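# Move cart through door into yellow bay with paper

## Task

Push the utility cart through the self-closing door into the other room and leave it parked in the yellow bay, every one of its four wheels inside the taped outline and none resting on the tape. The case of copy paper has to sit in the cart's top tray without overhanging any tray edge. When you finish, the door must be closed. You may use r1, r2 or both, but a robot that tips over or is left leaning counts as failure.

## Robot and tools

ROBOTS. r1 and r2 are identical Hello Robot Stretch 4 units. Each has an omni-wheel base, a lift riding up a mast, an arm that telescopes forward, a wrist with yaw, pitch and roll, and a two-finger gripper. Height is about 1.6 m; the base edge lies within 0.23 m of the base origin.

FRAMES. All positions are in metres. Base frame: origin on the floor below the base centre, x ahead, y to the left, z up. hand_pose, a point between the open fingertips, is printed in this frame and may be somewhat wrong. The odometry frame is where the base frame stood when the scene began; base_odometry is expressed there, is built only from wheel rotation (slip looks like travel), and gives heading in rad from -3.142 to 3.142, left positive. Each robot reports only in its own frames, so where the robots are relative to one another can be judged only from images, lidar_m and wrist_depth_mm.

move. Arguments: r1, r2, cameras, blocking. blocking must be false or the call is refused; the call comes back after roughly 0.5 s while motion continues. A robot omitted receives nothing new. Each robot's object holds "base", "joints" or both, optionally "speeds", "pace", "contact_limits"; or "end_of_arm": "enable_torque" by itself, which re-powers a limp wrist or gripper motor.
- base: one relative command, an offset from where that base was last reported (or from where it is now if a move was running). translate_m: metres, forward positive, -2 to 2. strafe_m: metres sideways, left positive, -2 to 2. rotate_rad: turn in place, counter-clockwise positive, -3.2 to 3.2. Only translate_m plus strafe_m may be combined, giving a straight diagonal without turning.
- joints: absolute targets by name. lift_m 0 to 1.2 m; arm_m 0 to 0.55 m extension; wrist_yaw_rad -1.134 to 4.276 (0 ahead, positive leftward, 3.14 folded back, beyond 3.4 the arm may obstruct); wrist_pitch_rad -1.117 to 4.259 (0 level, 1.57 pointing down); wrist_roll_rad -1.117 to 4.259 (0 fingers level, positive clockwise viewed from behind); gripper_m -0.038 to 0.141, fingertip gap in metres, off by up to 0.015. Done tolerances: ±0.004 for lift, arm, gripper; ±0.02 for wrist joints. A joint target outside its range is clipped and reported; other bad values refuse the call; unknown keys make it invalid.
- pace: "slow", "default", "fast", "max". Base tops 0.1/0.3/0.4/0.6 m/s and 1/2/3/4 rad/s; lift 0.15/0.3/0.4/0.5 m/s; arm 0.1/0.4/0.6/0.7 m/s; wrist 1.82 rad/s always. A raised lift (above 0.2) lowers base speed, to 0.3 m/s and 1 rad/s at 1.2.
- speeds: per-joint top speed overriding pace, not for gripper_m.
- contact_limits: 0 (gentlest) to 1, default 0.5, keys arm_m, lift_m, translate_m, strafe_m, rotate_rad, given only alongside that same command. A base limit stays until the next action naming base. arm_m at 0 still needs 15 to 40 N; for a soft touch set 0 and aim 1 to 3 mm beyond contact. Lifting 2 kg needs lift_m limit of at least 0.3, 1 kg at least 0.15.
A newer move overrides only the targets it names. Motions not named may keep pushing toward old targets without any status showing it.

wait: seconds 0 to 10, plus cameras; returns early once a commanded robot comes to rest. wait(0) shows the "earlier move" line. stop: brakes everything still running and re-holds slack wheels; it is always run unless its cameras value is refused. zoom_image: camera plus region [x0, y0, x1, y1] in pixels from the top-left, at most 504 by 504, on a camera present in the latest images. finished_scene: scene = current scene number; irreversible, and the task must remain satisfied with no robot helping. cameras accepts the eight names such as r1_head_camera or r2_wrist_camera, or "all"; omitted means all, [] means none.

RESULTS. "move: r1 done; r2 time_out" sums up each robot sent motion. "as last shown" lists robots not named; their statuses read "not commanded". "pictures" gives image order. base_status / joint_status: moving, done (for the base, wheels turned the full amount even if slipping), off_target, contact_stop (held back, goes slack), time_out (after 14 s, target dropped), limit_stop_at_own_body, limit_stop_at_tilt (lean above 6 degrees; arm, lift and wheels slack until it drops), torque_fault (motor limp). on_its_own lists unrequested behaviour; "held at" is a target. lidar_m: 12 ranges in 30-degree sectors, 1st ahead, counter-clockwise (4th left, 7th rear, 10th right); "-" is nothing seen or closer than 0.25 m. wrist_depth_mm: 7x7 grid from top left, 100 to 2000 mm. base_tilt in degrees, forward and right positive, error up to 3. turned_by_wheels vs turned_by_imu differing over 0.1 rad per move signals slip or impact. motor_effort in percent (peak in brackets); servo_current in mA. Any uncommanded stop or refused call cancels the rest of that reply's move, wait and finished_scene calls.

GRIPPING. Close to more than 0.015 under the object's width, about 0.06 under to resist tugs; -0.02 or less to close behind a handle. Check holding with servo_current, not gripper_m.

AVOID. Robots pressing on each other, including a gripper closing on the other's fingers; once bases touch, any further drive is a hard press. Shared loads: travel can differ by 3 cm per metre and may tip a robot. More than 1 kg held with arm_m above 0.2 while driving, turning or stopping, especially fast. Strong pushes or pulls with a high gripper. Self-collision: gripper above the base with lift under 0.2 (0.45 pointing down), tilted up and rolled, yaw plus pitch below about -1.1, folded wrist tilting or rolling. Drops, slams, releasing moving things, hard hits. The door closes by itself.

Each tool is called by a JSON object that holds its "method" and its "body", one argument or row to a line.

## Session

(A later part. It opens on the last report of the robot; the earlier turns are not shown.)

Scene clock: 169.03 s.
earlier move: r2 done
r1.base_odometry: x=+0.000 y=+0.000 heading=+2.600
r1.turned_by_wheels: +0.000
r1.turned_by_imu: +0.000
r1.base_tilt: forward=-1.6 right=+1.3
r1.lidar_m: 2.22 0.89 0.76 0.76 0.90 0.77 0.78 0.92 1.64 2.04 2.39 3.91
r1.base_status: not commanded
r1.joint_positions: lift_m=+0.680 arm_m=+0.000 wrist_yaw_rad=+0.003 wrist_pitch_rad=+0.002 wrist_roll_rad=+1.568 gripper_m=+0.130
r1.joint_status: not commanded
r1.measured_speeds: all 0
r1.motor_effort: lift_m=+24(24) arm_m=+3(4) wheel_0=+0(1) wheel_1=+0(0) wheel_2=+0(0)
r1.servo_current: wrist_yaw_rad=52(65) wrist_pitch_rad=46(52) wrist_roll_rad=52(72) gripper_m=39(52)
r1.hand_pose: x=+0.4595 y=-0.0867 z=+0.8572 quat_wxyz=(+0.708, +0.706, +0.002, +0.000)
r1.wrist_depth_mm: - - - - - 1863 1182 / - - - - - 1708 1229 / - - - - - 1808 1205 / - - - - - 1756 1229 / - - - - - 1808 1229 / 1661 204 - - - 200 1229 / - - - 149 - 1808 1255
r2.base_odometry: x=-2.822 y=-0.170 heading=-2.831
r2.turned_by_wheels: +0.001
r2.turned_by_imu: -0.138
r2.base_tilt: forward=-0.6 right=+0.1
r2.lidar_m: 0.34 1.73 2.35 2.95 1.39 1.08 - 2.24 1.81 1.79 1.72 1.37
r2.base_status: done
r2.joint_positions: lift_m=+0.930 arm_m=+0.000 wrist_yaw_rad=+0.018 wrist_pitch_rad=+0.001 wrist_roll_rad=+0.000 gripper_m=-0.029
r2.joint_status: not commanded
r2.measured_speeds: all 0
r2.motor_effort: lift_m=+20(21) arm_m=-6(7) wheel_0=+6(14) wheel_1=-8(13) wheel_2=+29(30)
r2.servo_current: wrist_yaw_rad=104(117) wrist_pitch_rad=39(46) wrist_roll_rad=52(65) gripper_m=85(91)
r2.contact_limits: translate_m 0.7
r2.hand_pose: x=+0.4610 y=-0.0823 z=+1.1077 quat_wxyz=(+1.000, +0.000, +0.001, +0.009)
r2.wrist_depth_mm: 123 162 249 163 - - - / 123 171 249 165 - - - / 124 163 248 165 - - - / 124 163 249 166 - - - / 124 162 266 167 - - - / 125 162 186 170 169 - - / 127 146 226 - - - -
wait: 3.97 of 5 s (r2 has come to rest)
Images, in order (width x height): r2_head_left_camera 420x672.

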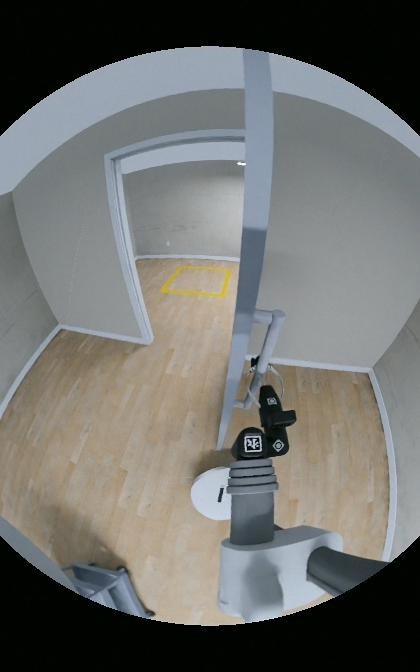

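{"method": "move", "body": {
  "blocking": false,
  "r2": {"base":{"translate_m":0.0,"strafe_m":-0.2},"pace":"slow","contact_limits":{"translate_m":0.7}},
  "cameras": []
}}

{"method": "wait", "body": {
  "seconds": 4,
  "cameras": ["r2_head_left_camera"]
}}

Scene clock: 178.90 s.
move: r2 moving
r1: as last shown
r1.lidar_m: 2.22 0.87 0.75 0.75 0.90 0.76 0.76 0.92 1.68 2.03 2.39 3.92
r1.motor_effort: lift_m=+24(24) arm_m=+4(4) wheel_0=+0(1) wheel_1=+0(0) wheel_2=+0(0)
r1.servo_current: wrist_yaw_rad=52(59) wrist_pitch_rad=46(46) wrist_roll_rad=26(65) gripper_m=52(52)
r1.wrist_depth_mm: - - - - - 1863 1205 / - - - - - 1708 1229 / - - - - - 1756 1229 / - - - - - 1756 1229 / - - - - - 1756 1255 / 1708 205 - - - 200 1205 / - - - 149 - 1808 1255
r2.base_odometry: x=-2.827 y=-0.156 heading=-2.829
r2.turned_by_wheels: +0.001
r2.turned_by_imu: +0.002
r2.base_tilt: forward=-0.6 right=+0.1
r2.lidar_m: 0.33 1.76 2.35 2.98 1.33 1.06 - 2.23 1.79 1.78 1.70 1.37
r2.base_status: translate_m moving; strafe_m moving
r2.joint_positions: lift_m=+0.930 arm_m=+0.000 wrist_yaw_rad=+0.018 wrist_pitch_rad=+0.001 wrist_roll_rad=+0.000 gripper_m=-0.029
r2.joint_status: not commanded
r2.measured_speeds: translate_m=+0.000 strafe_m=-0.056 rotate_rad=-0.001 lift_m=+0.000 arm_m=+0.000 wrist_yaw_rad=+0.000 wrist_pitch_rad=+0.000 wrist_roll_rad=+0.000
r2.motor_effort: lift_m=+20(20) arm_m=-6(7) wheel_0=+15(15) wheel_1=-11(11) wheel_2=+17(26)
r2.servo_current: wrist_yaw_rad=98(111) wrist_pitch_rad=33(46) wrist_roll_rad=46(65) gripper_m=85(91)
r2.contact_limits: translate_m 0.7
r2.hand_pose: x=+0.4610 y=-0.0823 z=+1.1077 quat_wxyz=(+1.000, +0.000, +0.001, +0.009)
r2.wrist_depth_mm: 121 164 254 163 - - - / 125 174 236 165 - - - / 126 165 236 166 - - - / 124 165 236 166 - - - / 125 164 253 167 - - - / 125 156 183 168 175 - - / 125 147 216 - - - -

Scene clock: 181.63 s.
earlier move: r2 done
r1.base_odometry: x=+0.000 y=+0.000 heading=+2.600
r1.turned_by_wheels: +0.000
r1.turned_by_imu: +0.000
r1.base_tilt: forward=-1.6 right=+1.3
r1.lidar_m: 2.23 0.85 0.73 0.76 0.89 0.77 0.76 0.93 1.66 2.03 2.40 3.90
r1.base_status: not commanded
r1.joint_positions: lift_m=+0.680 arm_m=+0.000 wrist_yaw_rad=+0.003 wrist_pitch_rad=+0.002 wrist_roll_rad=+1.568 gripper_m=+0.130
r1.joint_status: not commanded
r1.measured_speeds: all 0
r1.motor_effort: lift_m=+24(24) arm_m=+4(4) wheel_0=+0(1) wheel_1=+0(0) wheel_2=+0(0)
r1.servo_current: wrist_yaw_rad=59(72) wrist_pitch_rad=46(52) wrist_roll_rad=46(65) gripper_m=39(52)
r1.hand_pose: x=+0.4595 y=-0.0867 z=+0.8572 quat_wxyz=(+0.708, +0.706, +0.002, +0.000)
r1.wrist_depth_mm: - - - - - 1808 1182 / - - - - - 1708 1205 / - - - - - 1756 1255 / - - - - - 1808 1229 / - - - - - 1756 1205 / 1808 205 - - - 199 1255 / - - - 149 - 1863 1229
r2.base_odometry: x=-2.883 y=+0.020 heading=-2.828
r2.turned_by_wheels: +0.001
r2.turned_by_imu: +0.034
r2.base_tilt: forward=-0.7 right=+0.0
r2.lidar_m: 0.34 1.86 2.37 3.13 1.22 1.21 3.76 1.96 1.61 1.60 1.60 1.31
r2.base_status: done
r2.joint_positions: lift_m=+0.930 arm_m=+0.000 wrist_yaw_rad=+0.025 wrist_pitch_rad=+0.001 wrist_roll_rad=+0.000 gripper_m=-0.029
r2.joint_status: not commanded
r2.measured_speeds: all 0
r2.on_its_own: wrist_yaw_rad is at rest, and its servo_current (150 mA) is outside its rest range (0 to 104 mA)
r2.motor_effort: lift_m=+20(21) arm_m=-5(7) wheel_0=+18(26) wheel_1=+5(11) wheel_2=+9(26)
r2.servo_current: wrist_yaw_rad=150(169) wrist_pitch_rad=39(46) wrist_roll_rad=52(65) gripper_m=85(98)
r2.contact_limits: translate_m 0.7
r2.hand_pose: x=+0.4614 y=-0.0802 z=+1.1077 quat_wxyz=(+1.000, +0.000, +0.001, +0.012)
r2.wrist_depth_mm: 134 193 253 - - - - / 140 192 160 - - - - / 134 192 159 - - - - / 140 191 250 - - - - / 139 202 164 170 - - - / 138 171 175 181 - - - / 136 186 245 - - - -
wait: 2.73 of 4 s (r2 has come to rest)
Images, in order (width x height): r2_head_left_camera 420x672.

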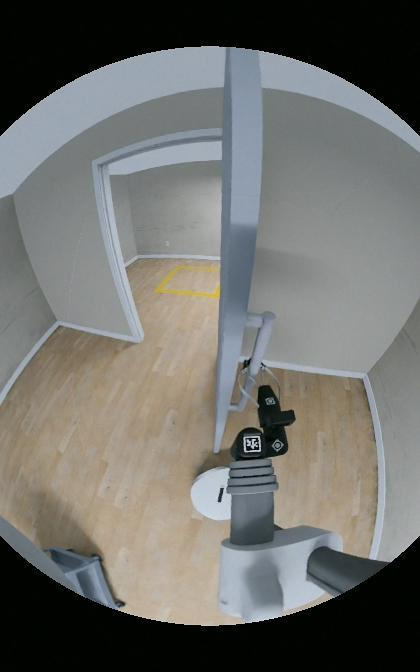

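{"method": "move", "body": {
  "blocking": false,
  "r1": {"base":{"translate_m":1.45,"strafe_m":-0.39},"pace":"fast"},
  "r2": {"base":{"translate_m":0.03,"strafe_m":-0.13},"pace":"slow","contact_limits":{"translate_m":0.7}},
  "cameras": []
}}

{"method": "wait", "body": {
  "seconds": 3,
  "cameras": []
}}

{"method": "wait", "body": {
  "seconds": 4,
  "cameras": []
}}

{"method": "move", "body": {
  "blocking": false,
  "r1": {"base":{"rotate_rad":1.31}},
  "cameras": []
}}

{"method": "wait", "body": {
  "seconds": 3,
  "cameras": ["r1_head_camera","r1_head_left_camera","r2_head_left_camera"]
}}

Scene clock: 197.90 s.
move: r1 moving; r2 moving
r1.base_odometry: x=-0.034 y=+0.036 heading=+2.600
r1.turned_by_wheels: +0.000
r1.turned_by_imu: +0.000
r1.base_tilt: forward=-1.6 right=+1.2
r1.lidar_m: 2.18 0.88 0.75 0.75 0.89 0.81 0.83 0.97 1.76 2.04 2.41 3.86
r1.base_status: translate_m moving; strafe_m moving
r1.joint_positions: lift_m=+0.680 arm_m=+0.000 wrist_yaw_rad=+0.003 wrist_pitch_rad=+0.002 wrist_roll_rad=+1.568 gripper_m=+0.130
r1.joint_status: not commanded
r1.measured_speeds: translate_m=+0.185 strafe_m=-0.050 rotate_rad=-0.003 lift_m=+0.000 arm_m=+0.000 wrist_yaw_rad=+0.000 wrist_pitch_rad=+0.000 wrist_roll_rad=+0.000
r1.motor_effort: lift_m=+24(24) arm_m=+3(4) wheel_0=+9(11) wheel_1=+4(5) wheel_2=-12(12)
r1.servo_current: wrist_yaw_rad=52(59) wrist_pitch_rad=39(52) wrist_roll_rad=33(65) gripper_m=39(46)
r1.hand_pose: x=+0.4595 y=-0.0867 z=+0.8572 quat_wxyz=(+0.708, +0.706, +0.002, +0.000)
r1.wrist_depth_mm: - - - - - 1808 1205 / - - - - - 1708 1205 / - - - - - 1756 1255 / - - - - - 1863 1255 / - - - - - 1618 1255 / 1756 206 185 - 211 198 1229 / - - - 149 - 1808 1255
r2.base_odometry: x=-2.890 y=+0.032 heading=-2.826
r2.turned_by_wheels: +0.002
r2.turned_by_imu: +0.008
r2.base_tilt: forward=-0.7 right=+0.0
r2.lidar_m: 0.31 1.84 2.39 3.14 1.24 1.24 3.66 1.94 1.60 1.57 1.60 1.32
r2.base_status: translate_m moving; strafe_m moving
r2.joint_positions: lift_m=+0.930 arm_m=+0.000 wrist_yaw_rad=+0.025 wrist_pitch_rad=+0.001 wrist_roll_rad=+0.000 gripper_m=-0.029
r2.joint_status: not commanded
r2.measured_speeds: translate_m=+0.014 strafe_m=-0.051 rotate_rad=+0.003 lift_m=+0.000 arm_m=+0.000 wrist_yaw_rad=+0.000 wrist_pitch_rad=+0.000 wrist_roll_rad=+0.000
r2.motor_effort: lift_m=+20(20) arm_m=-4(5) wheel_0=+31(31) wheel_1=-3(4) wheel_2=+3(7)
r2.servo_current: wrist_yaw_rad=169(169) wrist_pitch_rad=39(46) wrist_roll_rad=39(52) gripper_m=91(91)
r2.contact_limits: translate_m 0.7
r2.hand_pose: x=+0.4614 y=-0.0802 z=+1.1077 quat_wxyz=(+1.000, +0.000, +0.001, +0.012)
r2.wrist_depth_mm: 148 202 156 - - - - / 148 203 156 - - - - / 148 202 156 - - - - / 148 202 156 - - - - / 141 213 160 - - - - / 146 173 159 186 - - - / 138 196 253 - - - -

Scene clock: 199.97 s.
earlier move: r1 moving; r2 done
r1.base_odometry: x=-0.572 y=+0.594 heading=+2.600
r1.turned_by_wheels: +0.000
r1.turned_by_imu: -0.001
r1.base_tilt: forward=-1.6 right=+1.3
r1.lidar_m: 1.45 1.46 0.73 0.73 0.86 1.58 1.58 1.87 2.04 2.03 2.39 3.11
r1.base_status: translate_m moving; strafe_m moving
r1.joint_positions: lift_m=+0.680 arm_m=+0.000 wrist_yaw_rad=+0.002 wrist_pitch_rad=+0.002 wrist_roll_rad=+1.568 gripper_m=+0.130
r1.joint_status: not commanded
r1.measured_speeds: translate_m=+0.386 strafe_m=-0.104 rotate_rad=+0.002 lift_m=+0.000 arm_m=+0.000 wrist_yaw_rad=+0.000 wrist_pitch_rad=+0.000 wrist_roll_rad=+0.000
r1.motor_effort: lift_m=+24(24) arm_m=+4(4) wheel_0=+8(12) wheel_1=+2(6) wheel_2=-6(13)
r1.servo_current: wrist_yaw_rad=39(78) wrist_pitch_rad=46(52) wrist_roll_rad=59(72) gripper_m=39(46)
r1.hand_pose: x=+0.4595 y=-0.0867 z=+0.8572 quat_wxyz=(+0.708, +0.706, +0.002, +0.000)
r1.wrist_depth_mm: - - - - - 1756 1205 / - - - - - 1661 1229 / - - - - - 1808 1229 / - - - - - 1756 1229 / - - - - - 1808 1255 / - 195 - - 188 200 1229 / - - - 141 - - 1160
r2.base_odometry: x=-2.952 y=+0.134 heading=-2.826
r2.turned_by_wheels: +0.000
r2.turned_by_imu: +0.187
r2.base_tilt: forward=-0.7 right=+0.0
r2.lidar_m: 0.31 1.89 3.22 3.27 1.28 1.52 2.57 1.70 1.50 1.53 1.39 1.29
r2.base_status: done
r2.joint_positions: lift_m=+0.930 arm_m=+0.000 wrist_yaw_rad=+0.025 wrist_pitch_rad=+0.001 wrist_roll_rad=+0.000 gripper_m=-0.029
r2.joint_status: not commanded
r2.measured_speeds: all 0
r2.motor_effort: lift_m=+20(20) arm_m=+5(5) wheel_0=+23(35) wheel_1=+2(10) wheel_2=+3(7)
r2.servo_current: wrist_yaw_rad=163(169) wrist_pitch_rad=46(46) wrist_roll_rad=46(59) gripper_m=78(91)
r2.contact_limits: translate_m 0.7
r2.hand_pose: x=+0.4613 y=-0.0802 z=+1.1078 quat_wxyz=(+1.000, +0.000, +0.001, +0.013)
r2.wrist_depth_mm: 146 185 138 - - - - / 146 186 138 - - - - / 146 186 138 - - - - / 146 186 139 - - - - / 140 185 140 - - - - / 145 166 142 182 - - - / 139 183 222 - - - -
wait: 2.07 of 3 s (r2 has come to rest)

Scene clock: 202.47 s.
earlier move: r1 done
r1.base_odometry: x=-1.042 y=+1.082 heading=+2.600
r1.turned_by_wheels: +0.000
r1.turned_by_imu: -0.001
r1.base_tilt: forward=-1.6 right=+1.3
r1.lidar_m: 1.48 0.95 3.17 0.84 0.87 1.53 2.27 2.36 2.06 2.06 2.40 2.41
r1.base_status: done
r1.joint_positions: lift_m=+0.680 arm_m=+0.000 wrist_yaw_rad=+0.002 wrist_pitch_rad=+0.002 wrist_roll_rad=+1.568 gripper_m=+0.130
r1.joint_status: not commanded
r1.measured_speeds: all 0
r1.motor_effort: lift_m=+24(24) arm_m=+3(4) wheel_0=+1(12) wheel_1=+0(6) wheel_2=+2(13)
r1.servo_current: wrist_yaw_rad=39(78) wrist_pitch_rad=39(52) wrist_roll_rad=33(72) gripper_m=46(52)
r1.hand_pose: x=+0.4595 y=-0.0867 z=+0.8572 quat_wxyz=(+0.708, +0.706, +0.002, +0.000)
r1.wrist_depth_mm: - - - - - 1756 1205 / - - - - - 1708 1205 / - - - - - 1808 1255 / - - - - - 1756 1229 / - - - - - 1708 1229 / - 195 - - 183 200 1255 / - - - 141 - - 1182
r2.base_odometry: x=-2.952 y=+0.134 heading=-2.826
r2.turned_by_wheels: +0.000
r2.turned_by_imu: +0.000
r2.base_tilt: forward=-0.7 right=+0.0
r2.lidar_m: 0.31 1.87 3.22 3.28 1.28 1.51 2.59 1.66 1.53 1.54 1.43 1.26
r2.base_status: done
r2.joint_positions: lift_m=+0.930 arm_m=+0.000 wrist_yaw_rad=+0.025 wrist_pitch_rad=+0.001 wrist_roll_rad=+0.000 gripper_m=-0.029
r2.joint_status: not commanded
r2.measured_speeds: all 0
r2.on_its_own: wrist_yaw_rad is at rest, and its servo_current (156 mA) is outside its rest range (0 to 104 mA)
r2.motor_effort: lift_m=+19(20) arm_m=+4(5) wheel_0=+23(35) wheel_1=+2(10) wheel_2=+3(7)
r2.servo_current: wrist_yaw_rad=156(169) wrist_pitch_rad=33(52) wrist_roll_rad=39(59) gripper_m=72(91)
r2.contact_limits: translate_m 0.7
r2.hand_pose: x=+0.4613 y=-0.0802 z=+1.1078 quat_wxyz=(+1.000, +0.000, +0.001, +0.013)
r2.wrist_depth_mm: 146 185 138 - - - - / 145 186 138 - - - - / 146 186 138 - - - - / 146 186 139 - - - - / 140 193 140 - - - - / 145 166 142 182 - - - / 139 183 221 - - - -
wait: 2.50 of 4 s (r1 has come to rest)

Scene clock: 202.97 s.
move: r1 moving
r1.base_odometry: x=-1.042 y=+1.082 heading=+2.852
r1.turned_by_wheels: +0.252
r1.turned_by_imu: +0.253
r1.base_tilt: forward=-1.6 right=+1.3
r1.lidar_m: 1.08 0.95 2.15 0.84 1.06 2.24 2.35 2.14 2.05 2.14 2.52 2.41
r1.base_status: rotate_rad moving
r1.joint_positions: lift_m=+0.680 arm_m=+0.000 wrist_yaw_rad=+0.002 wrist_pitch_rad=+0.002 wrist_roll_rad=+1.568 gripper_m=+0.130
r1.joint_status: not commanded
r1.measured_speeds: translate_m=+0.001 strafe_m=-0.001 rotate_rad=+0.978 lift_m=+0.000 arm_m=+0.000 wrist_yaw_rad=+0.000 wrist_pitch_rad=+0.000 wrist_roll_rad=+0.000
r1.motor_effort: lift_m=+24(24) arm_m=+3(4) wheel_0=-9(9) wheel_1=-7(7) wheel_2=-6(7)
r1.servo_current: wrist_yaw_rad=46(59) wrist_pitch_rad=39(52) wrist_roll_rad=39(65) gripper_m=46(46)
r1.hand_pose: x=+0.4595 y=-0.0868 z=+0.8572 quat_wxyz=(+0.708, +0.706, +0.001, +0.000)
r1.wrist_depth_mm: - - - - - 1661 1182 / - - - - - 1661 1205 / - - - - - 1756 1205 / - - - - - 1576 1229 / - - - - - - 1205 / - 195 - - 183 195 - / - - - 140 - - -
r2.base_odometry: x=-2.952 y=+0.134 heading=-2.826
r2.turned_by_wheels: +0.000
r2.turned_by_imu: +0.000
r2.base_tilt: forward=-0.7 right=+0.0
r2.lidar_m: 0.32 1.87 3.23 3.27 1.27 1.52 2.54 1.66 1.52 1.54 1.43 1.27
r2.base_status: not commanded
r2.joint_positions: lift_m=+0.930 arm_m=+0.000 wrist_yaw_rad=+0.025 wrist_pitch_rad=+0.001 wrist_roll_rad=+0.000 gripper_m=-0.029
r2.joint_status: not commanded
r2.measured_speeds: all 0
r2.motor_effort: lift_m=+19(20) arm_m=+4(5) wheel_0=+23(23) wheel_1=+2(2) wheel_2=+3(3)
r2.servo_current: wrist_yaw_rad=156(156) wrist_pitch_rad=46(46) wrist_roll_rad=52(59) gripper_m=78(78)
r2.contact_limits: translate_m 0.7
r2.hand_pose: x=+0.4613 y=-0.0802 z=+1.1078 quat_wxyz=(+1.000, +0.000, +0.001, +0.013)
r2.wrist_depth_mm: 146 185 138 - - - - / 146 186 138 - - - - / 146 186 138 - - - - / 146 186 139 - - - - / 141 193 140 - - - - / 145 166 142 182 - - - / 139 182 221 - - - -

Scene clock: 204.37 s.
earlier move: r1 done
r1.base_odometry: x=-1.042 y=+1.082 heading=-2.374
r1.turned_by_wheels: +1.057
r1.turned_by_imu: +1.063
r1.base_tilt: forward=-1.6 right=+1.3
r1.lidar_m: 2.16 0.83 1.06 2.27 2.35 2.14 2.03 2.14 2.51 2.44 1.07 0.93
r1.base_status: done
r1.joint_positions: lift_m=+0.680 arm_m=+0.000 wrist_yaw_rad=+0.002 wrist_pitch_rad=+0.002 wrist_roll_rad=+1.568 gripper_m=+0.130
r1.joint_status: not commanded
r1.measured_speeds: all 0
r1.motor_effort: lift_m=+24(24) arm_m=+0(4) wheel_0=-3(9) wheel_1=+0(9) wheel_2=-2(8)
r1.servo_current: wrist_yaw_rad=39(65) wrist_pitch_rad=46(52) wrist_roll_rad=46(78) gripper_m=46(52)
r1.hand_pose: x=+0.4595 y=-0.0868 z=+0.8572 quat_wxyz=(+0.708, +0.706, +0.001, +0.000)
r1.wrist_depth_mm: - - - - - 1756 1229 / - - - - - 1708 1205 / - - - - - 1708 1205 / - - - - - 1756 1255 / - - - - - 1808 1229 / - 211 - - - 199 1255 / - - - 140 - - 1255
r2.base_odometry: x=-2.952 y=+0.134 heading=-2.826
r2.turned_by_wheels: +0.000
r2.turned_by_imu: +0.000
r2.base_tilt: forward=-0.7 right=+0.0
r2.lidar_m: 0.33 1.88 3.20 3.26 1.27 1.54 2.58 1.65 1.52 1.55 1.42 1.27
r2.base_status: not commanded
r2.joint_positions: lift_m=+0.930 arm_m=+0.000 wrist_yaw_rad=+0.025 wrist_pitch_rad=+0.001 wrist_roll_rad=+0.000 gripper_m=-0.029
r2.joint_status: not commanded
r2.measured_speeds: all 0
r2.on_its_own: wrist_yaw_rad is at rest, and its servo_current (150 mA) is outside its rest range (0 to 104 mA)
r2.motor_effort: lift_m=+19(20) arm_m=+4(5) wheel_0=+23(23) wheel_1=+2(2) wheel_2=+3(3)
r2.servo_current: wrist_yaw_rad=150(163) wrist_pitch_rad=33(46) wrist_roll_rad=59(59) gripper_m=78(85)
r2.contact_limits: translate_m 0.7
r2.hand_pose: x=+0.4613 y=-0.0802 z=+1.1078 quat_wxyz=(+1.000, +0.000, +0.001, +0.013)
r2.wrist_depth_mm: 146 186 138 - - - - / 146 186 138 - - - - / 146 186 138 - - - - / 146 186 139 - - - - / 141 194 140 - - - - / 145 167 143 182 - - - / 139 183 222 - - - -
wait: 1.40 of 3 s (r1 has come to rest)
Images, in order (width x height): r1_head_camera 420x560, r1_head_left_camera 420x672, r2_head_left_camera 420x672.

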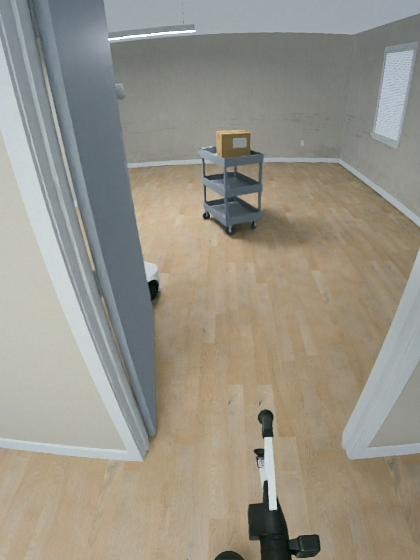

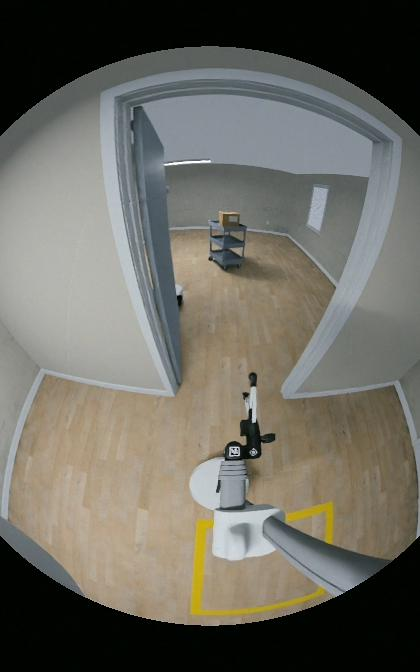

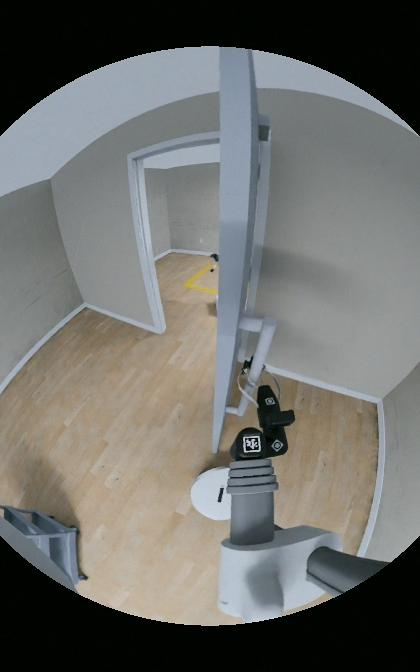

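{"method": "move", "body": {
  "blocking": false,
  "r1": {"base":{"translate_m":1.5,"strafe_m":-0.15},"pace":"default"},
  "cameras": []
}}

{"method": "wait", "body": {
  "seconds": 8,
  "cameras": ["r1_head_camera","r1_head_left_camera"]
}}

Scene clock: 216.13 s.
move: r1 moving
r1.base_odometry: x=-1.066 y=+1.062 heading=-2.373
r1.turned_by_wheels: +0.000
r1.turned_by_imu: +0.000
r1.base_tilt: forward=-1.6 right=+1.3
r1.lidar_m: 2.14 0.83 1.03 2.28 2.38 2.16 2.05 2.19 2.53 2.45 1.02 0.91
r1.base_status: translate_m moving; strafe_m moving
r1.joint_positions: lift_m=+0.680 arm_m=+0.000 wrist_yaw_rad=+0.002 wrist_pitch_rad=+0.002 wrist_roll_rad=+1.568 gripper_m=+0.130
r1.joint_status: not commanded
r1.measured_speeds: translate_m=+0.120 strafe_m=-0.012 rotate_rad=+0.001 lift_m=+0.000 arm_m=+0.000 wrist_yaw_rad=+0.000 wrist_pitch_rad=+0.000 wrist_roll_rad=+0.000
r1.motor_effort: lift_m=+24(24) arm_m=-3(4) wheel_0=+7(7) wheel_1=+5(7) wheel_2=-8(10)
r1.servo_current: wrist_yaw_rad=59(59) wrist_pitch_rad=46(46) wrist_roll_rad=26(59) gripper_m=39(46)
r1.hand_pose: x=+0.4595 y=-0.0868 z=+0.8572 quat_wxyz=(+0.708, +0.706, +0.001, +0.000)
r1.wrist_depth_mm: - - - - - 1661 1205 / - - - - - 1708 1205 / - - - - - 1708 1255 / - - - - - 1756 1229 / - - - - - 1756 1229 / - 211 - - - 199 1229 / - - 1576 147 - - 1229
r2.base_odometry: x=-2.952 y=+0.134 heading=-2.826
r2.turned_by_wheels: +0.000
r2.turned_by_imu: +0.000
r2.base_tilt: forward=-0.7 right=+0.0
r2.lidar_m: 0.31 1.88 3.22 3.26 1.27 1.49 2.57 1.68 1.52 1.53 1.42 1.27
r2.base_status: not commanded
r2.joint_positions: lift_m=+0.930 arm_m=+0.000 wrist_yaw_rad=+0.025 wrist_pitch_rad=+0.001 wrist_roll_rad=+0.000 gripper_m=-0.029
r2.joint_status: not commanded
r2.measured_speeds: all 0
r2.motor_effort: lift_m=+19(20) arm_m=+5(5) wheel_0=+23(23) wheel_1=+2(2) wheel_2=+3(3)
r2.servo_current: wrist_yaw_rad=150(169) wrist_pitch_rad=52(52) wrist_roll_rad=46(52) gripper_m=78(85)
r2.contact_limits: translate_m 0.7
r2.hand_pose: x=+0.4613 y=-0.0802 z=+1.1078 quat_wxyz=(+1.000, +0.000, +0.001, +0.013)
r2.wrist_depth_mm: 145 185 138 - - - - / 146 186 138 - - - - / 146 186 138 - - - - / 146 186 139 - - - - / 141 193 140 - - - - / 145 166 142 182 - - - / 139 183 222 - - - -

Scene clock: 222.13 s.
earlier move: r1 done
r1.base_odometry: x=-2.224 y=+0.147 heading=-2.373
r1.turned_by_wheels: +0.000
r1.turned_by_imu: -0.001
r1.base_tilt: forward=-1.6 right=+1.3
r1.lidar_m: 1.69 0.99 0.66 0.58 0.59 0.73 3.62 0.74 0.85 2.32 2.39 3.33
r1.base_status: done
r1.joint_positions: lift_m=+0.680 arm_m=+0.000 wrist_yaw_rad=+0.002 wrist_pitch_rad=+0.002 wrist_roll_rad=+1.568 gripper_m=+0.130
r1.joint_status: not commanded
r1.measured_speeds: all 0
r1.motor_effort: lift_m=+24(24) arm_m=-3(4) wheel_0=+3(10) wheel_1=+1(7) wheel_2=+1(10)
r1.servo_current: wrist_yaw_rad=52(78) wrist_pitch_rad=46(52) wrist_roll_rad=46(78) gripper_m=46(52)
r1.hand_pose: x=+0.4595 y=-0.0868 z=+0.8572 quat_wxyz=(+0.708, +0.706, +0.001, +0.000)
r1.wrist_depth_mm: - - - - - 1708 1182 / - - - - - 1708 1205 / - - - - - 1708 1205 / - - - - - 1618 1255 / - - - 1708 - 1464 1229 / - 211 - - - 199 1255 / - - - 149 - 1808 1255
r2.base_odometry: x=-2.952 y=+0.134 heading=-2.826
r2.turned_by_wheels: +0.000
r2.turned_by_imu: +0.001
r2.base_tilt: forward=-0.7 right=+0.0
r2.lidar_m: 0.33 0.91 0.98 3.26 1.26 1.51 2.57 1.68 1.52 1.56 1.40 1.27
r2.base_status: not commanded
r2.joint_positions: lift_m=+0.930 arm_m=+0.000 wrist_yaw_rad=+0.025 wrist_pitch_rad=+0.001 wrist_roll_rad=+0.000 gripper_m=-0.029
r2.joint_status: not commanded
r2.measured_speeds: all 0
r2.on_its_own: wrist_yaw_rad is at rest, and its servo_current (150 mA) is outside its rest range (0 to 104 mA)
r2.motor_effort: lift_m=+19(20) arm_m=+4(5) wheel_0=+23(23) wheel_1=+2(3) wheel_2=+3(3)
r2.servo_current: wrist_yaw_rad=150(169) wrist_pitch_rad=39(52) wrist_roll_rad=52(59) gripper_m=72(85)
r2.contact_limits: translate_m 0.7
r2.hand_pose: x=+0.4613 y=-0.0802 z=+1.1078 quat_wxyz=(+1.000, +0.000, +0.001, +0.013)
r2.wrist_depth_mm: 146 185 138 - - - - / 146 186 138 - - - - / 146 186 138 - - - - / 146 186 139 - - - - / 141 194 140 - - - - / 145 166 142 182 - - - / 139 183 221 - - - -
wait: 6.00 of 8 s (r1 has come to rest)
Images, in order (width x height): r1_head_camera 420x560, r1_head_left_camera 420x672.

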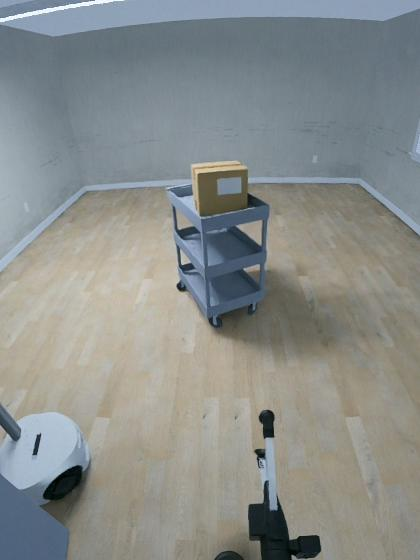

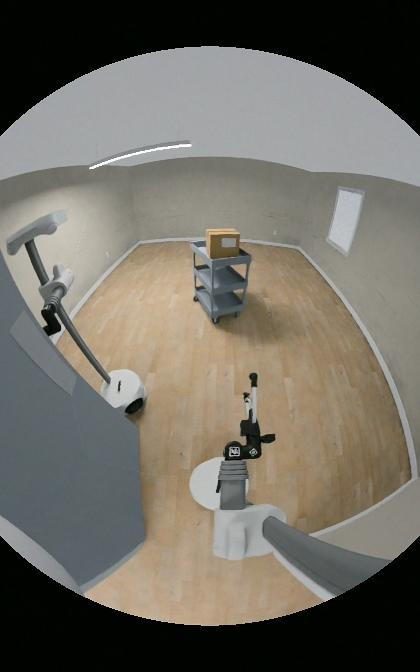

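{"method": "move", "body": {
  "blocking": false,
  "r1": {"base":{"translate_m":0.7,"strafe_m":-0.75},"pace":"fast"},
  "cameras": []
}}

{"method": "wait", "body": {
  "seconds": 5,
  "cameras": ["r1_head_left_camera"]
}}

Scene clock: 233.93 s.
move: r1 moving
r1.base_odometry: x=-2.273 y=+0.150 heading=-2.373
r1.turned_by_wheels: +0.000
r1.turned_by_imu: +0.000
r1.base_tilt: forward=-1.6 right=+1.3
r1.lidar_m: 1.66 1.05 0.72 0.63 0.64 0.79 3.65 0.75 0.91 2.28 2.38 3.24
r1.base_status: translate_m moving; strafe_m moving
r1.joint_positions: lift_m=+0.680 arm_m=+0.000 wrist_yaw_rad=+0.002 wrist_pitch_rad=+0.002 wrist_roll_rad=+1.568 gripper_m=+0.130
r1.joint_status: not commanded
r1.measured_speeds: translate_m=+0.130 strafe_m=-0.138 rotate_rad=+0.001 lift_m=+0.000 arm_m=+0.000 wrist_yaw_rad=+0.000 wrist_pitch_rad=+0.000 wrist_roll_rad=+0.000
r1.motor_effort: lift_m=+24(24) arm_m=-4(4) wheel_0=+13(13) wheel_1=-5(6) wheel_2=-8(10)
r1.servo_current: wrist_yaw_rad=46(65) wrist_pitch_rad=33(46) wrist_roll_rad=46(65) gripper_m=39(46)
r1.hand_pose: x=+0.4595 y=-0.0868 z=+0.8572 quat_wxyz=(+0.708, +0.706, +0.001, +0.000)
r1.wrist_depth_mm: - - - - - 1708 1205 / - - - - - 1756 1229 / - - - - - 1756 1182 / - - - - - 1618 1229 / - - - 1661 - 1499 1255 / - 212 - - 211 199 1229 / - - - 149 - 1808 1281
r2.base_odometry: x=-2.952 y=+0.134 heading=-2.826
r2.turned_by_wheels: +0.000
r2.turned_by_imu: +0.000
r2.base_tilt: forward=-0.7 right=+0.0
r2.lidar_m: 0.31 0.90 1.01 3.25 1.27 1.49 2.56 1.67 1.53 1.54 1.43 1.28
r2.base_status: not commanded
r2.joint_positions: lift_m=+0.930 arm_m=+0.000 wrist_yaw_rad=+0.025 wrist_pitch_rad=+0.001 wrist_roll_rad=+0.000 gripper_m=-0.029
r2.joint_status: not commanded
r2.measured_speeds: all 0
r2.motor_effort: lift_m=+19(20) arm_m=+5(5) wheel_0=+23(23) wheel_1=+2(2) wheel_2=+3(3)
r2.servo_current: wrist_yaw_rad=163(163) wrist_pitch_rad=39(46) wrist_roll_rad=26(59) gripper_m=78(78)
r2.contact_limits: translate_m 0.7
r2.hand_pose: x=+0.4613 y=-0.0802 z=+1.1078 quat_wxyz=(+1.000, +0.000, +0.001, +0.013)
r2.wrist_depth_mm: 146 186 138 - - - - / 146 186 138 - - - - / 146 186 138 - - - - / 146 185 139 - - - - / 141 193 141 - - - - / 145 166 142 182 - - - / 139 183 222 - - - -

Scene clock: 237.33 s.
earlier move: r1 done
r1.base_odometry: x=-3.249 y=+0.200 heading=-2.373
r1.turned_by_wheels: +0.000
r1.turned_by_imu: -0.003
r1.base_tilt: forward=-1.6 right=+1.3
r1.lidar_m: 4.48 1.27 3.28 1.40 1.46 1.80 1.26 1.34 1.64 1.57 1.64 2.27
r1.base_status: done
r1.joint_positions: lift_m=+0.680 arm_m=+0.000 wrist_yaw_rad=+0.002 wrist_pitch_rad=+0.002 wrist_roll_rad=+1.568 gripper_m=+0.130
r1.joint_status: not commanded
r1.measured_speeds: all 0
r1.motor_effort: lift_m=+24(24) arm_m=-3(4) wheel_0=-1(15) wheel_1=-2(8) wheel_2=+0(10)
r1.servo_current: wrist_yaw_rad=52(65) wrist_pitch_rad=39(52) wrist_roll_rad=52(65) gripper_m=46(52)
r1.hand_pose: x=+0.4595 y=-0.0868 z=+0.8572 quat_wxyz=(+0.708, +0.706, +0.001, +0.000)
r1.wrist_depth_mm: - - - - - 1661 1205 / - - - - - 1661 1182 / - - - - - 1756 1229 / - - - - - 1756 1205 / - - - - - 1756 1229 / - 211 - - - 198 1255 / - - - 149 - 1756 1255
r2.base_odometry: x=-2.952 y=+0.134 heading=-2.826
r2.turned_by_wheels: +0.000
r2.turned_by_imu: +0.000
r2.base_tilt: forward=-0.7 right=+0.0
r2.lidar_m: 0.33 1.90 1.42 1.65 1.24 1.53 2.56 1.66 1.51 1.55 1.41 1.28
r2.base_status: not commanded
r2.joint_positions: lift_m=+0.930 arm_m=+0.000 wrist_yaw_rad=+0.025 wrist_pitch_rad=+0.001 wrist_roll_rad=+0.000 gripper_m=-0.029
r2.joint_status: not commanded
r2.measured_speeds: all 0
r2.on_its_own: wrist_yaw_rad is at rest, and its servo_current (156 mA) is outside its rest range (0 to 104 mA)
r2.motor_effort: lift_m=+19(20) arm_m=+5(5) wheel_0=+23(23) wheel_1=+2(2) wheel_2=+3(3)
r2.servo_current: wrist_yaw_rad=156(169) wrist_pitch_rad=39(46) wrist_roll_rad=59(65) gripper_m=72(85)
r2.contact_limits: translate_m 0.7
r2.hand_pose: x=+0.4613 y=-0.0802 z=+1.1078 quat_wxyz=(+1.000, +0.000, +0.001, +0.013)
r2.wrist_depth_mm: 146 186 138 - - - - / 146 186 138 - - - - / 146 186 138 - - - - / 146 185 139 - - - - / 141 194 140 - - - - / 145 167 142 182 - - - / 139 183 221 - - - -
wait: 3.40 of 5 s (r1 has come to rest)
Images, in order (width x height): r1_head_left_camera 420x672.

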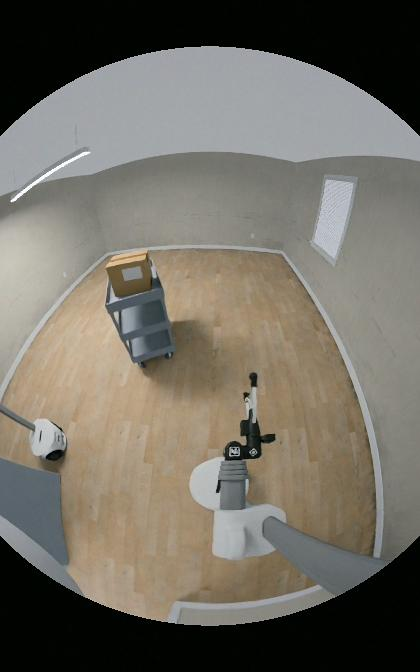

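{"method": "move", "body": {
  "blocking": false,
  "r1": {"base":{"translate_m":2.0},"pace":"fast"},
  "cameras": []
}}

{"method": "wait", "body": {
  "seconds": 8,
  "cameras": ["r1_head_left_camera"]
}}

Scene clock: 242.53 s.
move: r1 moving
r1.base_odometry: x=-3.283 y=+0.167 heading=-2.373
r1.turned_by_wheels: +0.000
r1.turned_by_imu: +0.000
r1.base_tilt: forward=-1.6 right=+1.3
r1.lidar_m: 4.42 1.19 3.27 1.43 1.46 1.81 1.32 1.41 1.64 1.57 1.64 2.25
r1.base_status: translate_m moving
r1.joint_positions: lift_m=+0.680 arm_m=+0.000 wrist_yaw_rad=+0.002 wrist_pitch_rad=+0.002 wrist_roll_rad=+1.568 gripper_m=+0.130
r1.joint_status: not commanded
r1.measured_speeds: translate_m=+0.186 strafe_m=+0.000 rotate_rad=+0.008 lift_m=+0.000 arm_m=+0.000 wrist_yaw_rad=+0.000 wrist_pitch_rad=+0.000 wrist_roll_rad=+0.000
r1.motor_effort: lift_m=+23(24) arm_m=-4(4) wheel_0=+7(10) wheel_1=+7(7) wheel_2=-11(12)
r1.servo_current: wrist_yaw_rad=65(65) wrist_pitch_rad=39(46) wrist_roll_rad=52(65) gripper_m=46(52)
r1.hand_pose: x=+0.4595 y=-0.0868 z=+0.8572 quat_wxyz=(+0.708, +0.706, +0.001, +0.000)
r1.wrist_depth_mm: - - - - - 1756 1205 / - - - - - 1708 1205 / - - - - - 1756 1229 / - - - - - 1756 1255 / - - - - - 1808 1255 / - 211 - - - 199 1255 / - - - 149 - 1808 1255
r2.base_odometry: x=-2.952 y=+0.134 heading=-2.826
r2.turned_by_wheels: +0.000
r2.turned_by_imu: +0.000
r2.base_tilt: forward=-0.7 right=+0.0
r2.lidar_m: 0.31 1.91 1.44 1.47 1.28 1.51 2.56 1.65 1.52 1.54 1.40 1.28
r2.base_status: not commanded
r2.joint_positions: lift_m=+0.930 arm_m=+0.000 wrist_yaw_rad=+0.025 wrist_pitch_rad=+0.001 wrist_roll_rad=+0.000 gripper_m=-0.029
r2.joint_status: not commanded
r2.measured_speeds: all 0
r2.motor_effort: lift_m=+19(20) arm_m=+4(5) wheel_0=+23(23) wheel_1=+2(2) wheel_2=+3(3)
r2.servo_current: wrist_yaw_rad=150(163) wrist_pitch_rad=39(46) wrist_roll_rad=59(59) gripper_m=72(78)
r2.contact_limits: translate_m 0.7
r2.hand_pose: x=+0.4613 y=-0.0802 z=+1.1078 quat_wxyz=(+1.000, +0.000, +0.001, +0.013)
r2.wrist_depth_mm: 145 186 138 - - - - / 146 186 138 - - - - / 146 186 138 - - - - / 146 186 139 - - - - / 140 193 140 - - - - / 144 167 142 183 - - - / 139 182 221 - - - -

Scene clock: 248.37 s.
earlier move: r1 done
r1.base_odometry: x=-4.687 y=-1.190 heading=-2.373
r1.turned_by_wheels: +0.000
r1.turned_by_imu: +0.000
r1.base_tilt: forward=-1.6 right=+1.2
r1.lidar_m: 2.50 2.59 3.28 0.78 0.73 0.79 3.36 2.29 1.66 1.57 1.63 2.24
r1.base_status: done
r1.joint_positions: lift_m=+0.680 arm_m=+0.000 wrist_yaw_rad=+0.002 wrist_pitch_rad=+0.002 wrist_roll_rad=+1.568 gripper_m=+0.130
r1.joint_status: not commanded
r1.measured_speeds: all 0
r1.motor_effort: lift_m=+24(24) arm_m=-3(4) wheel_0=+1(10) wheel_1=+1(9) wheel_2=+1(13)
r1.servo_current: wrist_yaw_rad=52(78) wrist_pitch_rad=46(52) wrist_roll_rad=46(65) gripper_m=46(52)
r1.hand_pose: x=+0.4595 y=-0.0868 z=+0.8572 quat_wxyz=(+0.708, +0.706, +0.001, +0.000)
r1.wrist_depth_mm: - - - - - 1808 1205 / - - - - - 1708 1229 / - - - - - 1756 1255 / - - - - - 1756 1255 / - - - - - 1863 1229 / - 211 - - - 200 1255 / - - - 149 - 1756 1255
r2.base_odometry: x=-2.952 y=+0.134 heading=-2.826
r2.turned_by_wheels: +0.000
r2.turned_by_imu: +0.001
r2.base_tilt: forward=-0.7 right=+0.0
r2.lidar_m: 0.33 1.89 3.22 3.27 1.27 1.51 2.56 1.65 1.52 1.55 1.41 1.27
r2.base_status: not commanded
r2.joint_positions: lift_m=+0.930 arm_m=+0.000 wrist_yaw_rad=+0.025 wrist_pitch_rad=+0.001 wrist_roll_rad=+0.000 gripper_m=-0.029
r2.joint_status: not commanded
r2.measured_speeds: all 0
r2.on_its_own: wrist_yaw_rad is at rest, and its servo_current (156 mA) is outside its rest range (0 to 104 mA)
r2.motor_effort: lift_m=+19(20) arm_m=+4(5) wheel_0=+23(23) wheel_1=+2(2) wheel_2=+3(3)
r2.servo_current: wrist_yaw_rad=156(169) wrist_pitch_rad=39(52) wrist_roll_rad=59(65) gripper_m=78(85)
r2.contact_limits: translate_m 0.7
r2.hand_pose: x=+0.4613 y=-0.0802 z=+1.1078 quat_wxyz=(+1.000, +0.000, +0.001, +0.013)
r2.wrist_depth_mm: 146 186 138 - - - - / 146 186 138 - - - - / 146 186 138 - - - - / 146 186 139 - - - - / 141 193 140 - - - - / 145 167 142 182 - - - / 139 182 222 - - - -
wait: 5.83 of 8 s (r1 has come to rest)
Images, in order (width x height): r1_head_left_camera 420x672.

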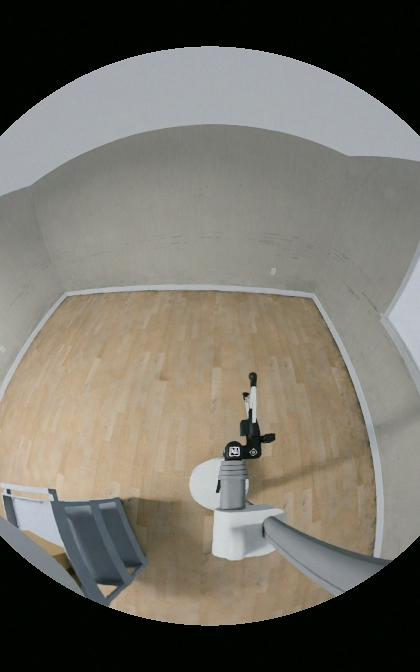

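{"method": "move", "body": {
  "blocking": false,
  "r1": {"base":{"translate_m":0.75},"pace":"fast"},
  "cameras": []
}}

{"method": "wait", "body": {
  "seconds": 4,
  "cameras": []
}}

{"method": "move", "body": {
  "blocking": false,
  "r1": {"base":{"strafe_m":0.8,"translate_m":0.15},"pace":"fast"},
  "cameras": []
}}

{"method": "wait", "body": {
  "seconds": 4,
  "cameras": []
}}

{"method": "move", "body": {
  "blocking": false,
  "r1": {"base":{"rotate_rad":3.1},"pace":"default"},
  "cameras": []
}}

{"method": "wait", "body": {
  "seconds": 4,
  "cameras": ["r1_head_camera","r1_head_left_camera"]
}}

Scene clock: 256.20 s.
move: r1 moving
r1.base_odometry: x=-4.721 y=-1.223 heading=-2.373
r1.turned_by_wheels: +0.000
r1.turned_by_imu: +0.000
r1.base_tilt: forward=-1.6 right=+1.3
r1.lidar_m: 2.45 2.56 3.25 3.14 0.72 0.80 3.40 2.26 1.65 1.56 1.63 2.26
r1.base_status: translate_m moving
r1.joint_positions: lift_m=+0.680 arm_m=+0.000 wrist_yaw_rad=+0.002 wrist_pitch_rad=+0.002 wrist_roll_rad=+1.568 gripper_m=+0.130
r1.joint_status: not commanded
r1.measured_speeds: translate_m=+0.184 strafe_m=+0.001 rotate_rad=-0.008 lift_m=+0.000 arm_m=+0.000 wrist_yaw_rad=+0.000 wrist_pitch_rad=+0.000 wrist_roll_rad=+0.000
r1.motor_effort: lift_m=+23(24) arm_m=-3(4) wheel_0=+7(9) wheel_1=+6(7) wheel_2=-11(12)
r1.servo_current: wrist_yaw_rad=59(59) wrist_pitch_rad=39(46) wrist_roll_rad=39(59) gripper_m=39(46)
r1.hand_pose: x=+0.4595 y=-0.0868 z=+0.8572 quat_wxyz=(+0.708, +0.706, +0.001, +0.000)
r1.wrist_depth_mm: - - - - - 1708 1205 / - - - - - 1708 1205 / - - - - - 1708 1229 / - - - - - 1756 1205 / - - - - - 1756 1229 / - 211 - - - 198 1229 / - - - 148 - 1808 1255
r2.base_odometry: x=-2.952 y=+0.134 heading=-2.826
r2.turned_by_wheels: +0.000
r2.turned_by_imu: +0.000
r2.base_tilt: forward=-0.7 right=+0.0
r2.lidar_m: 0.32 1.91 3.23 3.24 1.28 1.51 2.58 1.67 1.51 1.54 1.40 1.28
r2.base_status: not commanded
r2.joint_positions: lift_m=+0.930 arm_m=+0.000 wrist_yaw_rad=+0.025 wrist_pitch_rad=+0.001 wrist_roll_rad=+0.000 gripper_m=-0.029
r2.joint_status: not commanded
r2.measured_speeds: all 0
r2.motor_effort: lift_m=+19(20) arm_m=+5(5) wheel_0=+23(23) wheel_1=+2(2) wheel_2=+3(3)
r2.servo_current: wrist_yaw_rad=156(156) wrist_pitch_rad=39(39) wrist_roll_rad=46(46) gripper_m=85(85)
r2.contact_limits: translate_m 0.7
r2.hand_pose: x=+0.4613 y=-0.0802 z=+1.1078 quat_wxyz=(+1.000, +0.000, +0.001, +0.013)
r2.wrist_depth_mm: 146 186 138 - - - - / 146 186 138 - - - - / 146 186 138 - - - - / 146 186 139 - - - - / 140 194 140 - - - - / 145 166 142 182 - - - / 139 182 222 - - - -

Scene clock: 258.93 s.
earlier move: r1 done
r1.base_odometry: x=-5.226 y=-1.711 heading=-2.373
r1.turned_by_wheels: +0.000
r1.turned_by_imu: +0.000
r1.base_tilt: forward=-1.6 right=+1.3
r1.lidar_m: 1.75 1.83 2.48 3.13 1.49 1.15 4.18 2.24 1.62 1.56 1.65 1.85
r1.base_status: done
r1.joint_positions: lift_m=+0.680 arm_m=+0.000 wrist_yaw_rad=+0.002 wrist_pitch_rad=+0.002 wrist_roll_rad=+1.568 gripper_m=+0.130
r1.joint_status: not commanded
r1.measured_speeds: all 0
r1.motor_effort: lift_m=+23(24) arm_m=-4(4) wheel_0=+1(9) wheel_1=+0(8) wheel_2=+0(13)
r1.servo_current: wrist_yaw_rad=52(85) wrist_pitch_rad=46(52) wrist_roll_rad=52(65) gripper_m=46(52)
r1.hand_pose: x=+0.4595 y=-0.0868 z=+0.8572 quat_wxyz=(+0.708, +0.706, +0.001, +0.000)
r1.wrist_depth_mm: - - - - - - 1205 / - - - - - 1537 1229 / - - - - - - 1205 / - - - - - - 1205 / - - - - - - 1255 / - 195 - - 183 199 1229 / - - - 141 - - 1255
r2.base_odometry: x=-2.952 y=+0.134 heading=-2.826
r2.turned_by_wheels: +0.000
r2.turned_by_imu: +0.000
r2.base_tilt: forward=-0.7 right=+0.0
r2.lidar_m: 0.33 1.87 3.21 3.27 1.28 1.50 2.57 1.66 1.52 1.54 1.39 1.28
r2.base_status: not commanded
r2.joint_positions: lift_m=+0.930 arm_m=+0.000 wrist_yaw_rad=+0.025 wrist_pitch_rad=+0.001 wrist_roll_rad=+0.000 gripper_m=-0.029
r2.joint_status: not commanded
r2.measured_speeds: all 0
r2.on_its_own: wrist_yaw_rad is at rest, and its servo_current (150 mA) is outside its rest range (0 to 104 mA)
r2.motor_effort: lift_m=+19(20) arm_m=+5(5) wheel_0=+23(23) wheel_1=+2(3) wheel_2=+3(3)
r2.servo_current: wrist_yaw_rad=150(169) wrist_pitch_rad=39(52) wrist_roll_rad=46(59) gripper_m=78(85)
r2.contact_limits: translate_m 0.7
r2.hand_pose: x=+0.4613 y=-0.0802 z=+1.1078 quat_wxyz=(+1.000, +0.000, +0.001, +0.013)
r2.wrist_depth_mm: 146 185 138 - - - - / 146 186 138 - - - - / 146 186 138 - - - - / 146 186 139 - - - - / 141 193 140 - - - - / 145 166 142 182 - - - / 139 183 222 - - - -
wait: 2.73 of 4 s (r1 has come to rest)

Scene clock: 259.43 s.
move: r1 moving
r1.base_odometry: x=-5.198 y=-1.754 heading=-2.373
r1.turned_by_wheels: +0.000
r1.turned_by_imu: +0.000
r1.base_tilt: forward=-1.6 right=+1.3
r1.lidar_m: 1.76 1.83 2.51 3.09 3.22 1.14 4.20 2.36 1.67 1.60 1.67 1.82
r1.base_status: translate_m moving; strafe_m moving
r1.joint_positions: lift_m=+0.680 arm_m=+0.000 wrist_yaw_rad=+0.002 wrist_pitch_rad=+0.002 wrist_roll_rad=+1.568 gripper_m=+0.130
r1.joint_status: not commanded
r1.measured_speeds: translate_m=+0.037 strafe_m=+0.193 rotate_rad=-0.005 lift_m=+0.000 arm_m=+0.000 wrist_yaw_rad=+0.000 wrist_pitch_rad=+0.000 wrist_roll_rad=+0.000
r1.motor_effort: lift_m=+24(24) arm_m=-4(4) wheel_0=-13(13) wheel_1=+11(11) wheel_2=-5(5)
r1.servo_current: wrist_yaw_rad=46(59) wrist_pitch_rad=46(46) wrist_roll_rad=46(52) gripper_m=46(46)
r1.hand_pose: x=+0.4595 y=-0.0868 z=+0.8572 quat_wxyz=(+0.708, +0.706, +0.001, +0.000)
r1.wrist_depth_mm: - - - - - - 1182 / - - - - - 1499 1229 / - - - - - 1464 1229 / - - - - - - 1229 / - - - - - - 1255 / - 195 - - 189 200 1255 / - - - 140 - - 1229
r2.base_odometry: x=-2.952 y=+0.134 heading=-2.826
r2.turned_by_wheels: +0.000
r2.turned_by_imu: +0.000
r2.base_tilt: forward=-0.7 right=+0.0
r2.lidar_m: 0.32 1.88 3.23 3.26 1.26 1.48 2.54 1.68 1.50 1.53 1.44 1.28
r2.base_status: not commanded
r2.joint_positions: lift_m=+0.930 arm_m=+0.000 wrist_yaw_rad=+0.025 wrist_pitch_rad=+0.001 wrist_roll_rad=+0.000 gripper_m=-0.029
r2.joint_status: not commanded
r2.measured_speeds: all 0
r2.motor_effort: lift_m=+19(20) arm_m=+5(5) wheel_0=+23(23) wheel_1=+2(2) wheel_2=+3(3)
r2.servo_current: wrist_yaw_rad=156(163) wrist_pitch_rad=46(52) wrist_roll_rad=59(65) gripper_m=78(78)
r2.contact_limits: translate_m 0.7
r2.hand_pose: x=+0.4613 y=-0.0802 z=+1.1078 quat_wxyz=(+1.000, +0.000, +0.001, +0.013)
r2.wrist_depth_mm: 146 186 138 - - - - / 146 186 138 - - - - / 146 186 138 - - - - / 146 186 139 - - - - / 140 193 140 - - - - / 145 166 142 183 - - - / 139 182 221 - - - -

Scene clock: 262.27 s.
earlier move: r1 done
r1.base_odometry: x=-4.778 y=-2.391 heading=-2.373
r1.turned_by_wheels: +0.000
r1.turned_by_imu: +0.005
r1.base_tilt: forward=-1.6 right=+1.3
r1.lidar_m: 1.61 1.69 2.33 2.34 2.46 1.30 1.07 3.36 2.49 2.35 2.28 1.68
r1.base_status: done
r1.joint_positions: lift_m=+0.680 arm_m=+0.000 wrist_yaw_rad=+0.002 wrist_pitch_rad=+0.002 wrist_roll_rad=+1.568 gripper_m=+0.130
r1.joint_status: not commanded
r1.measured_speeds: all 0
r1.motor_effort: lift_m=+23(24) arm_m=-3(4) wheel_0=+2(13) wheel_1=+0(13) wheel_2=-1(5)
r1.servo_current: wrist_yaw_rad=52(65) wrist_pitch_rad=39(52) wrist_roll_rad=46(72) gripper_m=46(46)
r1.hand_pose: x=+0.4595 y=-0.0868 z=+0.8572 quat_wxyz=(+0.708, +0.706, +0.001, +0.000)
r1.wrist_depth_mm: - - - - - - 1205 / - - - - - - 1205 / - - - - - - 1229 / - - - - - - 1255 / - - - - - - 1229 / - 195 - - 187 196 1281 / - - - 141 - - 1281
r2.base_odometry: x=-2.952 y=+0.134 heading=-2.826
r2.turned_by_wheels: +0.000
r2.turned_by_imu: +0.000
r2.base_tilt: forward=-0.7 right=+0.0
r2.lidar_m: 0.30 1.88 3.21 3.26 1.29 1.50 2.57 1.69 1.53 1.54 1.41 1.27
r2.base_status: not commanded
r2.joint_positions: lift_m=+0.930 arm_m=+0.000 wrist_yaw_rad=+0.025 wrist_pitch_rad=+0.001 wrist_roll_rad=+0.000 gripper_m=-0.029
r2.joint_status: not commanded
r2.measured_speeds: all 0
r2.on_its_own: wrist_yaw_rad is at rest, and its servo_current (163 mA) is outside its rest range (0 to 104 mA)
r2.motor_effort: lift_m=+19(20) arm_m=+5(5) wheel_0=+23(24) wheel_1=+2(2) wheel_2=+3(3)
r2.servo_current: wrist_yaw_rad=163(176) wrist_pitch_rad=46(52) wrist_roll_rad=52(65) gripper_m=72(85)
r2.contact_limits: translate_m 0.7
r2.hand_pose: x=+0.4613 y=-0.0802 z=+1.1078 quat_wxyz=(+1.000, +0.000, +0.001, +0.013)
r2.wrist_depth_mm: 146 186 138 - - - - / 146 186 138 - - - - / 146 186 138 - - - - / 146 186 139 - - - - / 141 193 140 - - - - / 145 167 142 182 - - - / 139 182 221 - - - -
wait: 2.83 of 4 s (r1 has come to rest)

Scene clock: 262.77 s.
move: r1 moving
r1.base_odometry: x=-4.778 y=-2.391 heading=-2.120
r1.turned_by_wheels: +0.253
r1.turned_by_imu: +0.253
r1.base_tilt: forward=-1.6 right=+1.3
r1.lidar_m: 1.62 1.89 2.34 2.36 2.72 1.10 1.05 2.77 2.37 2.35 1.89 1.60
r1.base_status: rotate_rad moving
r1.joint_positions: lift_m=+0.680 arm_m=+0.000 wrist_yaw_rad=+0.002 wrist_pitch_rad=+0.002 wrist_roll_rad=+1.568 gripper_m=+0.130
r1.joint_status: not commanded
r1.measured_speeds: translate_m=-0.001 strafe_m=+0.000 rotate_rad=+0.982 lift_m=+0.000 arm_m=+0.000 wrist_yaw_rad=+0.000 wrist_pitch_rad=+0.000 wrist_roll_rad=+0.000
r1.motor_effort: lift_m=+23(23) arm_m=-4(4) wheel_0=-8(8) wheel_1=-7(8) wheel_2=-7(8)
r1.servo_current: wrist_yaw_rad=59(59) wrist_pitch_rad=46(46) wrist_roll_rad=59(59) gripper_m=46(46)
r1.hand_pose: x=+0.4595 y=-0.0869 z=+0.8572 quat_wxyz=(+0.708, +0.706, +0.001, +0.000)
r1.wrist_depth_mm: - - - - - - 1182 / - - - - - - 1182 / - - - - - - 1205 / - - - - - - 1229 / - - - - - - 1255 / - 195 - - 183 200 1229 / - - - 141 - - 1229
r2.base_odometry: x=-2.952 y=+0.134 heading=-2.826
r2.turned_by_wheels: +0.000
r2.turned_by_imu: +0.000
r2.base_tilt: forward=-0.7 right=+0.0
r2.lidar_m: 0.33 1.89 3.23 3.27 1.28 1.50 2.58 1.68 1.53 1.55 1.42 1.28
r2.base_status: not commanded
r2.joint_positions: lift_m=+0.930 arm_m=+0.000 wrist_yaw_rad=+0.025 wrist_pitch_rad=+0.001 wrist_roll_rad=+0.000 gripper_m=-0.029
r2.joint_status: not commanded
r2.measured_speeds: all 0
r2.motor_effort: lift_m=+19(20) arm_m=+5(5) wheel_0=+23(23) wheel_1=+2(2) wheel_2=+3(3)
r2.servo_current: wrist_yaw_rad=150(163) wrist_pitch_rad=46(46) wrist_roll_rad=46(59) gripper_m=78(85)
r2.contact_limits: translate_m 0.7
r2.hand_pose: x=+0.4613 y=-0.0802 z=+1.1078 quat_wxyz=(+1.000, +0.000, +0.001, +0.013)
r2.wrist_depth_mm: 146 186 138 - - - - / 146 186 138 - - - - / 146 187 138 - - - - / 146 185 139 - - - - / 141 193 140 - - - - / 145 167 143 182 - - - / 139 183 221 - - - -

Scene clock: 265.10 s.
earlier move: r1 done
r1.base_odometry: x=-4.778 y=-2.391 heading=+0.727
r1.turned_by_wheels: +2.847
r1.turned_by_imu: +2.862
r1.base_tilt: forward=-1.6 right=+1.3
r1.lidar_m: 1.04 3.58 2.51 2.33 2.44 1.71 1.60 1.68 2.24 2.35 2.41 2.83
r1.base_status: done
r1.joint_positions: lift_m=+0.680 arm_m=+0.000 wrist_yaw_rad=+0.002 wrist_pitch_rad=+0.002 wrist_roll_rad=+1.568 gripper_m=+0.130
r1.joint_status: not commanded
r1.measured_speeds: all 0
r1.motor_effort: lift_m=+23(23) arm_m=-4(4) wheel_0=-2(10) wheel_1=-1(9) wheel_2=-1(9)
r1.servo_current: wrist_yaw_rad=72(72) wrist_pitch_rad=39(59) wrist_roll_rad=59(72) gripper_m=52(52)
r1.hand_pose: x=+0.4595 y=-0.0869 z=+0.8572 quat_wxyz=(+0.708, +0.706, +0.001, +0.000)
r1.wrist_depth_mm: - - - - - 1708 1205 / - - - - - 1708 1205 / - - - - - 1756 1098 / - - - - - 1921 1060 / - - - 1138 - 976 960 / - 211 1138 1138 193 195 1205 / - - - 149 - 1808 1255
r2.base_odometry: x=-2.952 y=+0.134 heading=-2.826
r2.turned_by_wheels: +0.000
r2.turned_by_imu: +0.000
r2.base_tilt: forward=-0.7 right=+0.0
r2.lidar_m: 0.32 1.88 3.22 3.24 1.29 1.52 2.53 1.68 1.52 1.54 1.43 1.28
r2.base_status: not commanded
r2.joint_positions: lift_m=+0.930 arm_m=+0.000 wrist_yaw_rad=+0.025 wrist_pitch_rad=+0.001 wrist_roll_rad=+0.000 gripper_m=-0.029
r2.joint_status: not commanded
r2.measured_speeds: all 0
r2.on_its_own: wrist_yaw_rad is at rest, and its servo_current (150 mA) is outside its rest range (0 to 104 mA)
r2.motor_effort: lift_m=+20(20) arm_m=+4(5) wheel_0=+22(23) wheel_1=+2(2) wheel_2=+3(3)
r2.servo_current: wrist_yaw_rad=150(169) wrist_pitch_rad=46(46) wrist_roll_rad=46(72) gripper_m=78(91)
r2.contact_limits: translate_m 0.7
r2.hand_pose: x=+0.4613 y=-0.0802 z=+1.1078 quat_wxyz=(+1.000, +0.000, +0.001, +0.013)
r2.wrist_depth_mm: 146 186 138 - - - - / 146 186 138 - - - - / 146 186 138 - - - - / 146 186 139 - - - - / 141 194 140 - - - - / 145 167 142 182 - - - / 139 183 221 - - - -
wait: 2.33 of 4 s (r1 has come to rest)
Images, in order (width x height): r1_head_camera 420x560, r1_head_left_camera 420x672.

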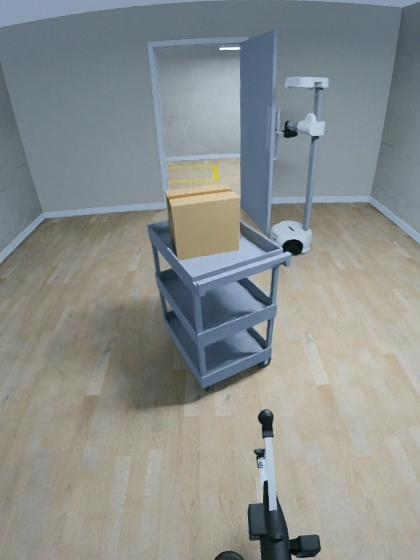

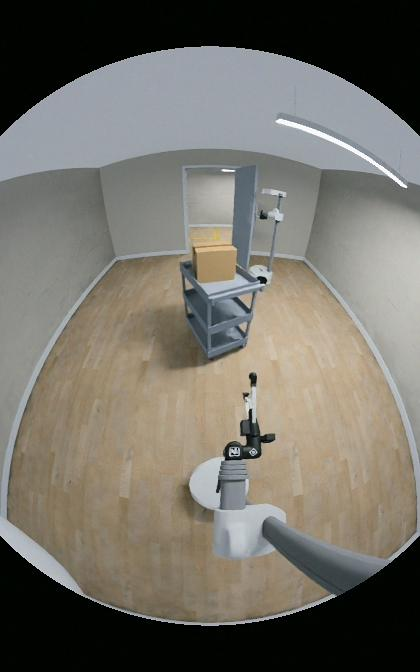

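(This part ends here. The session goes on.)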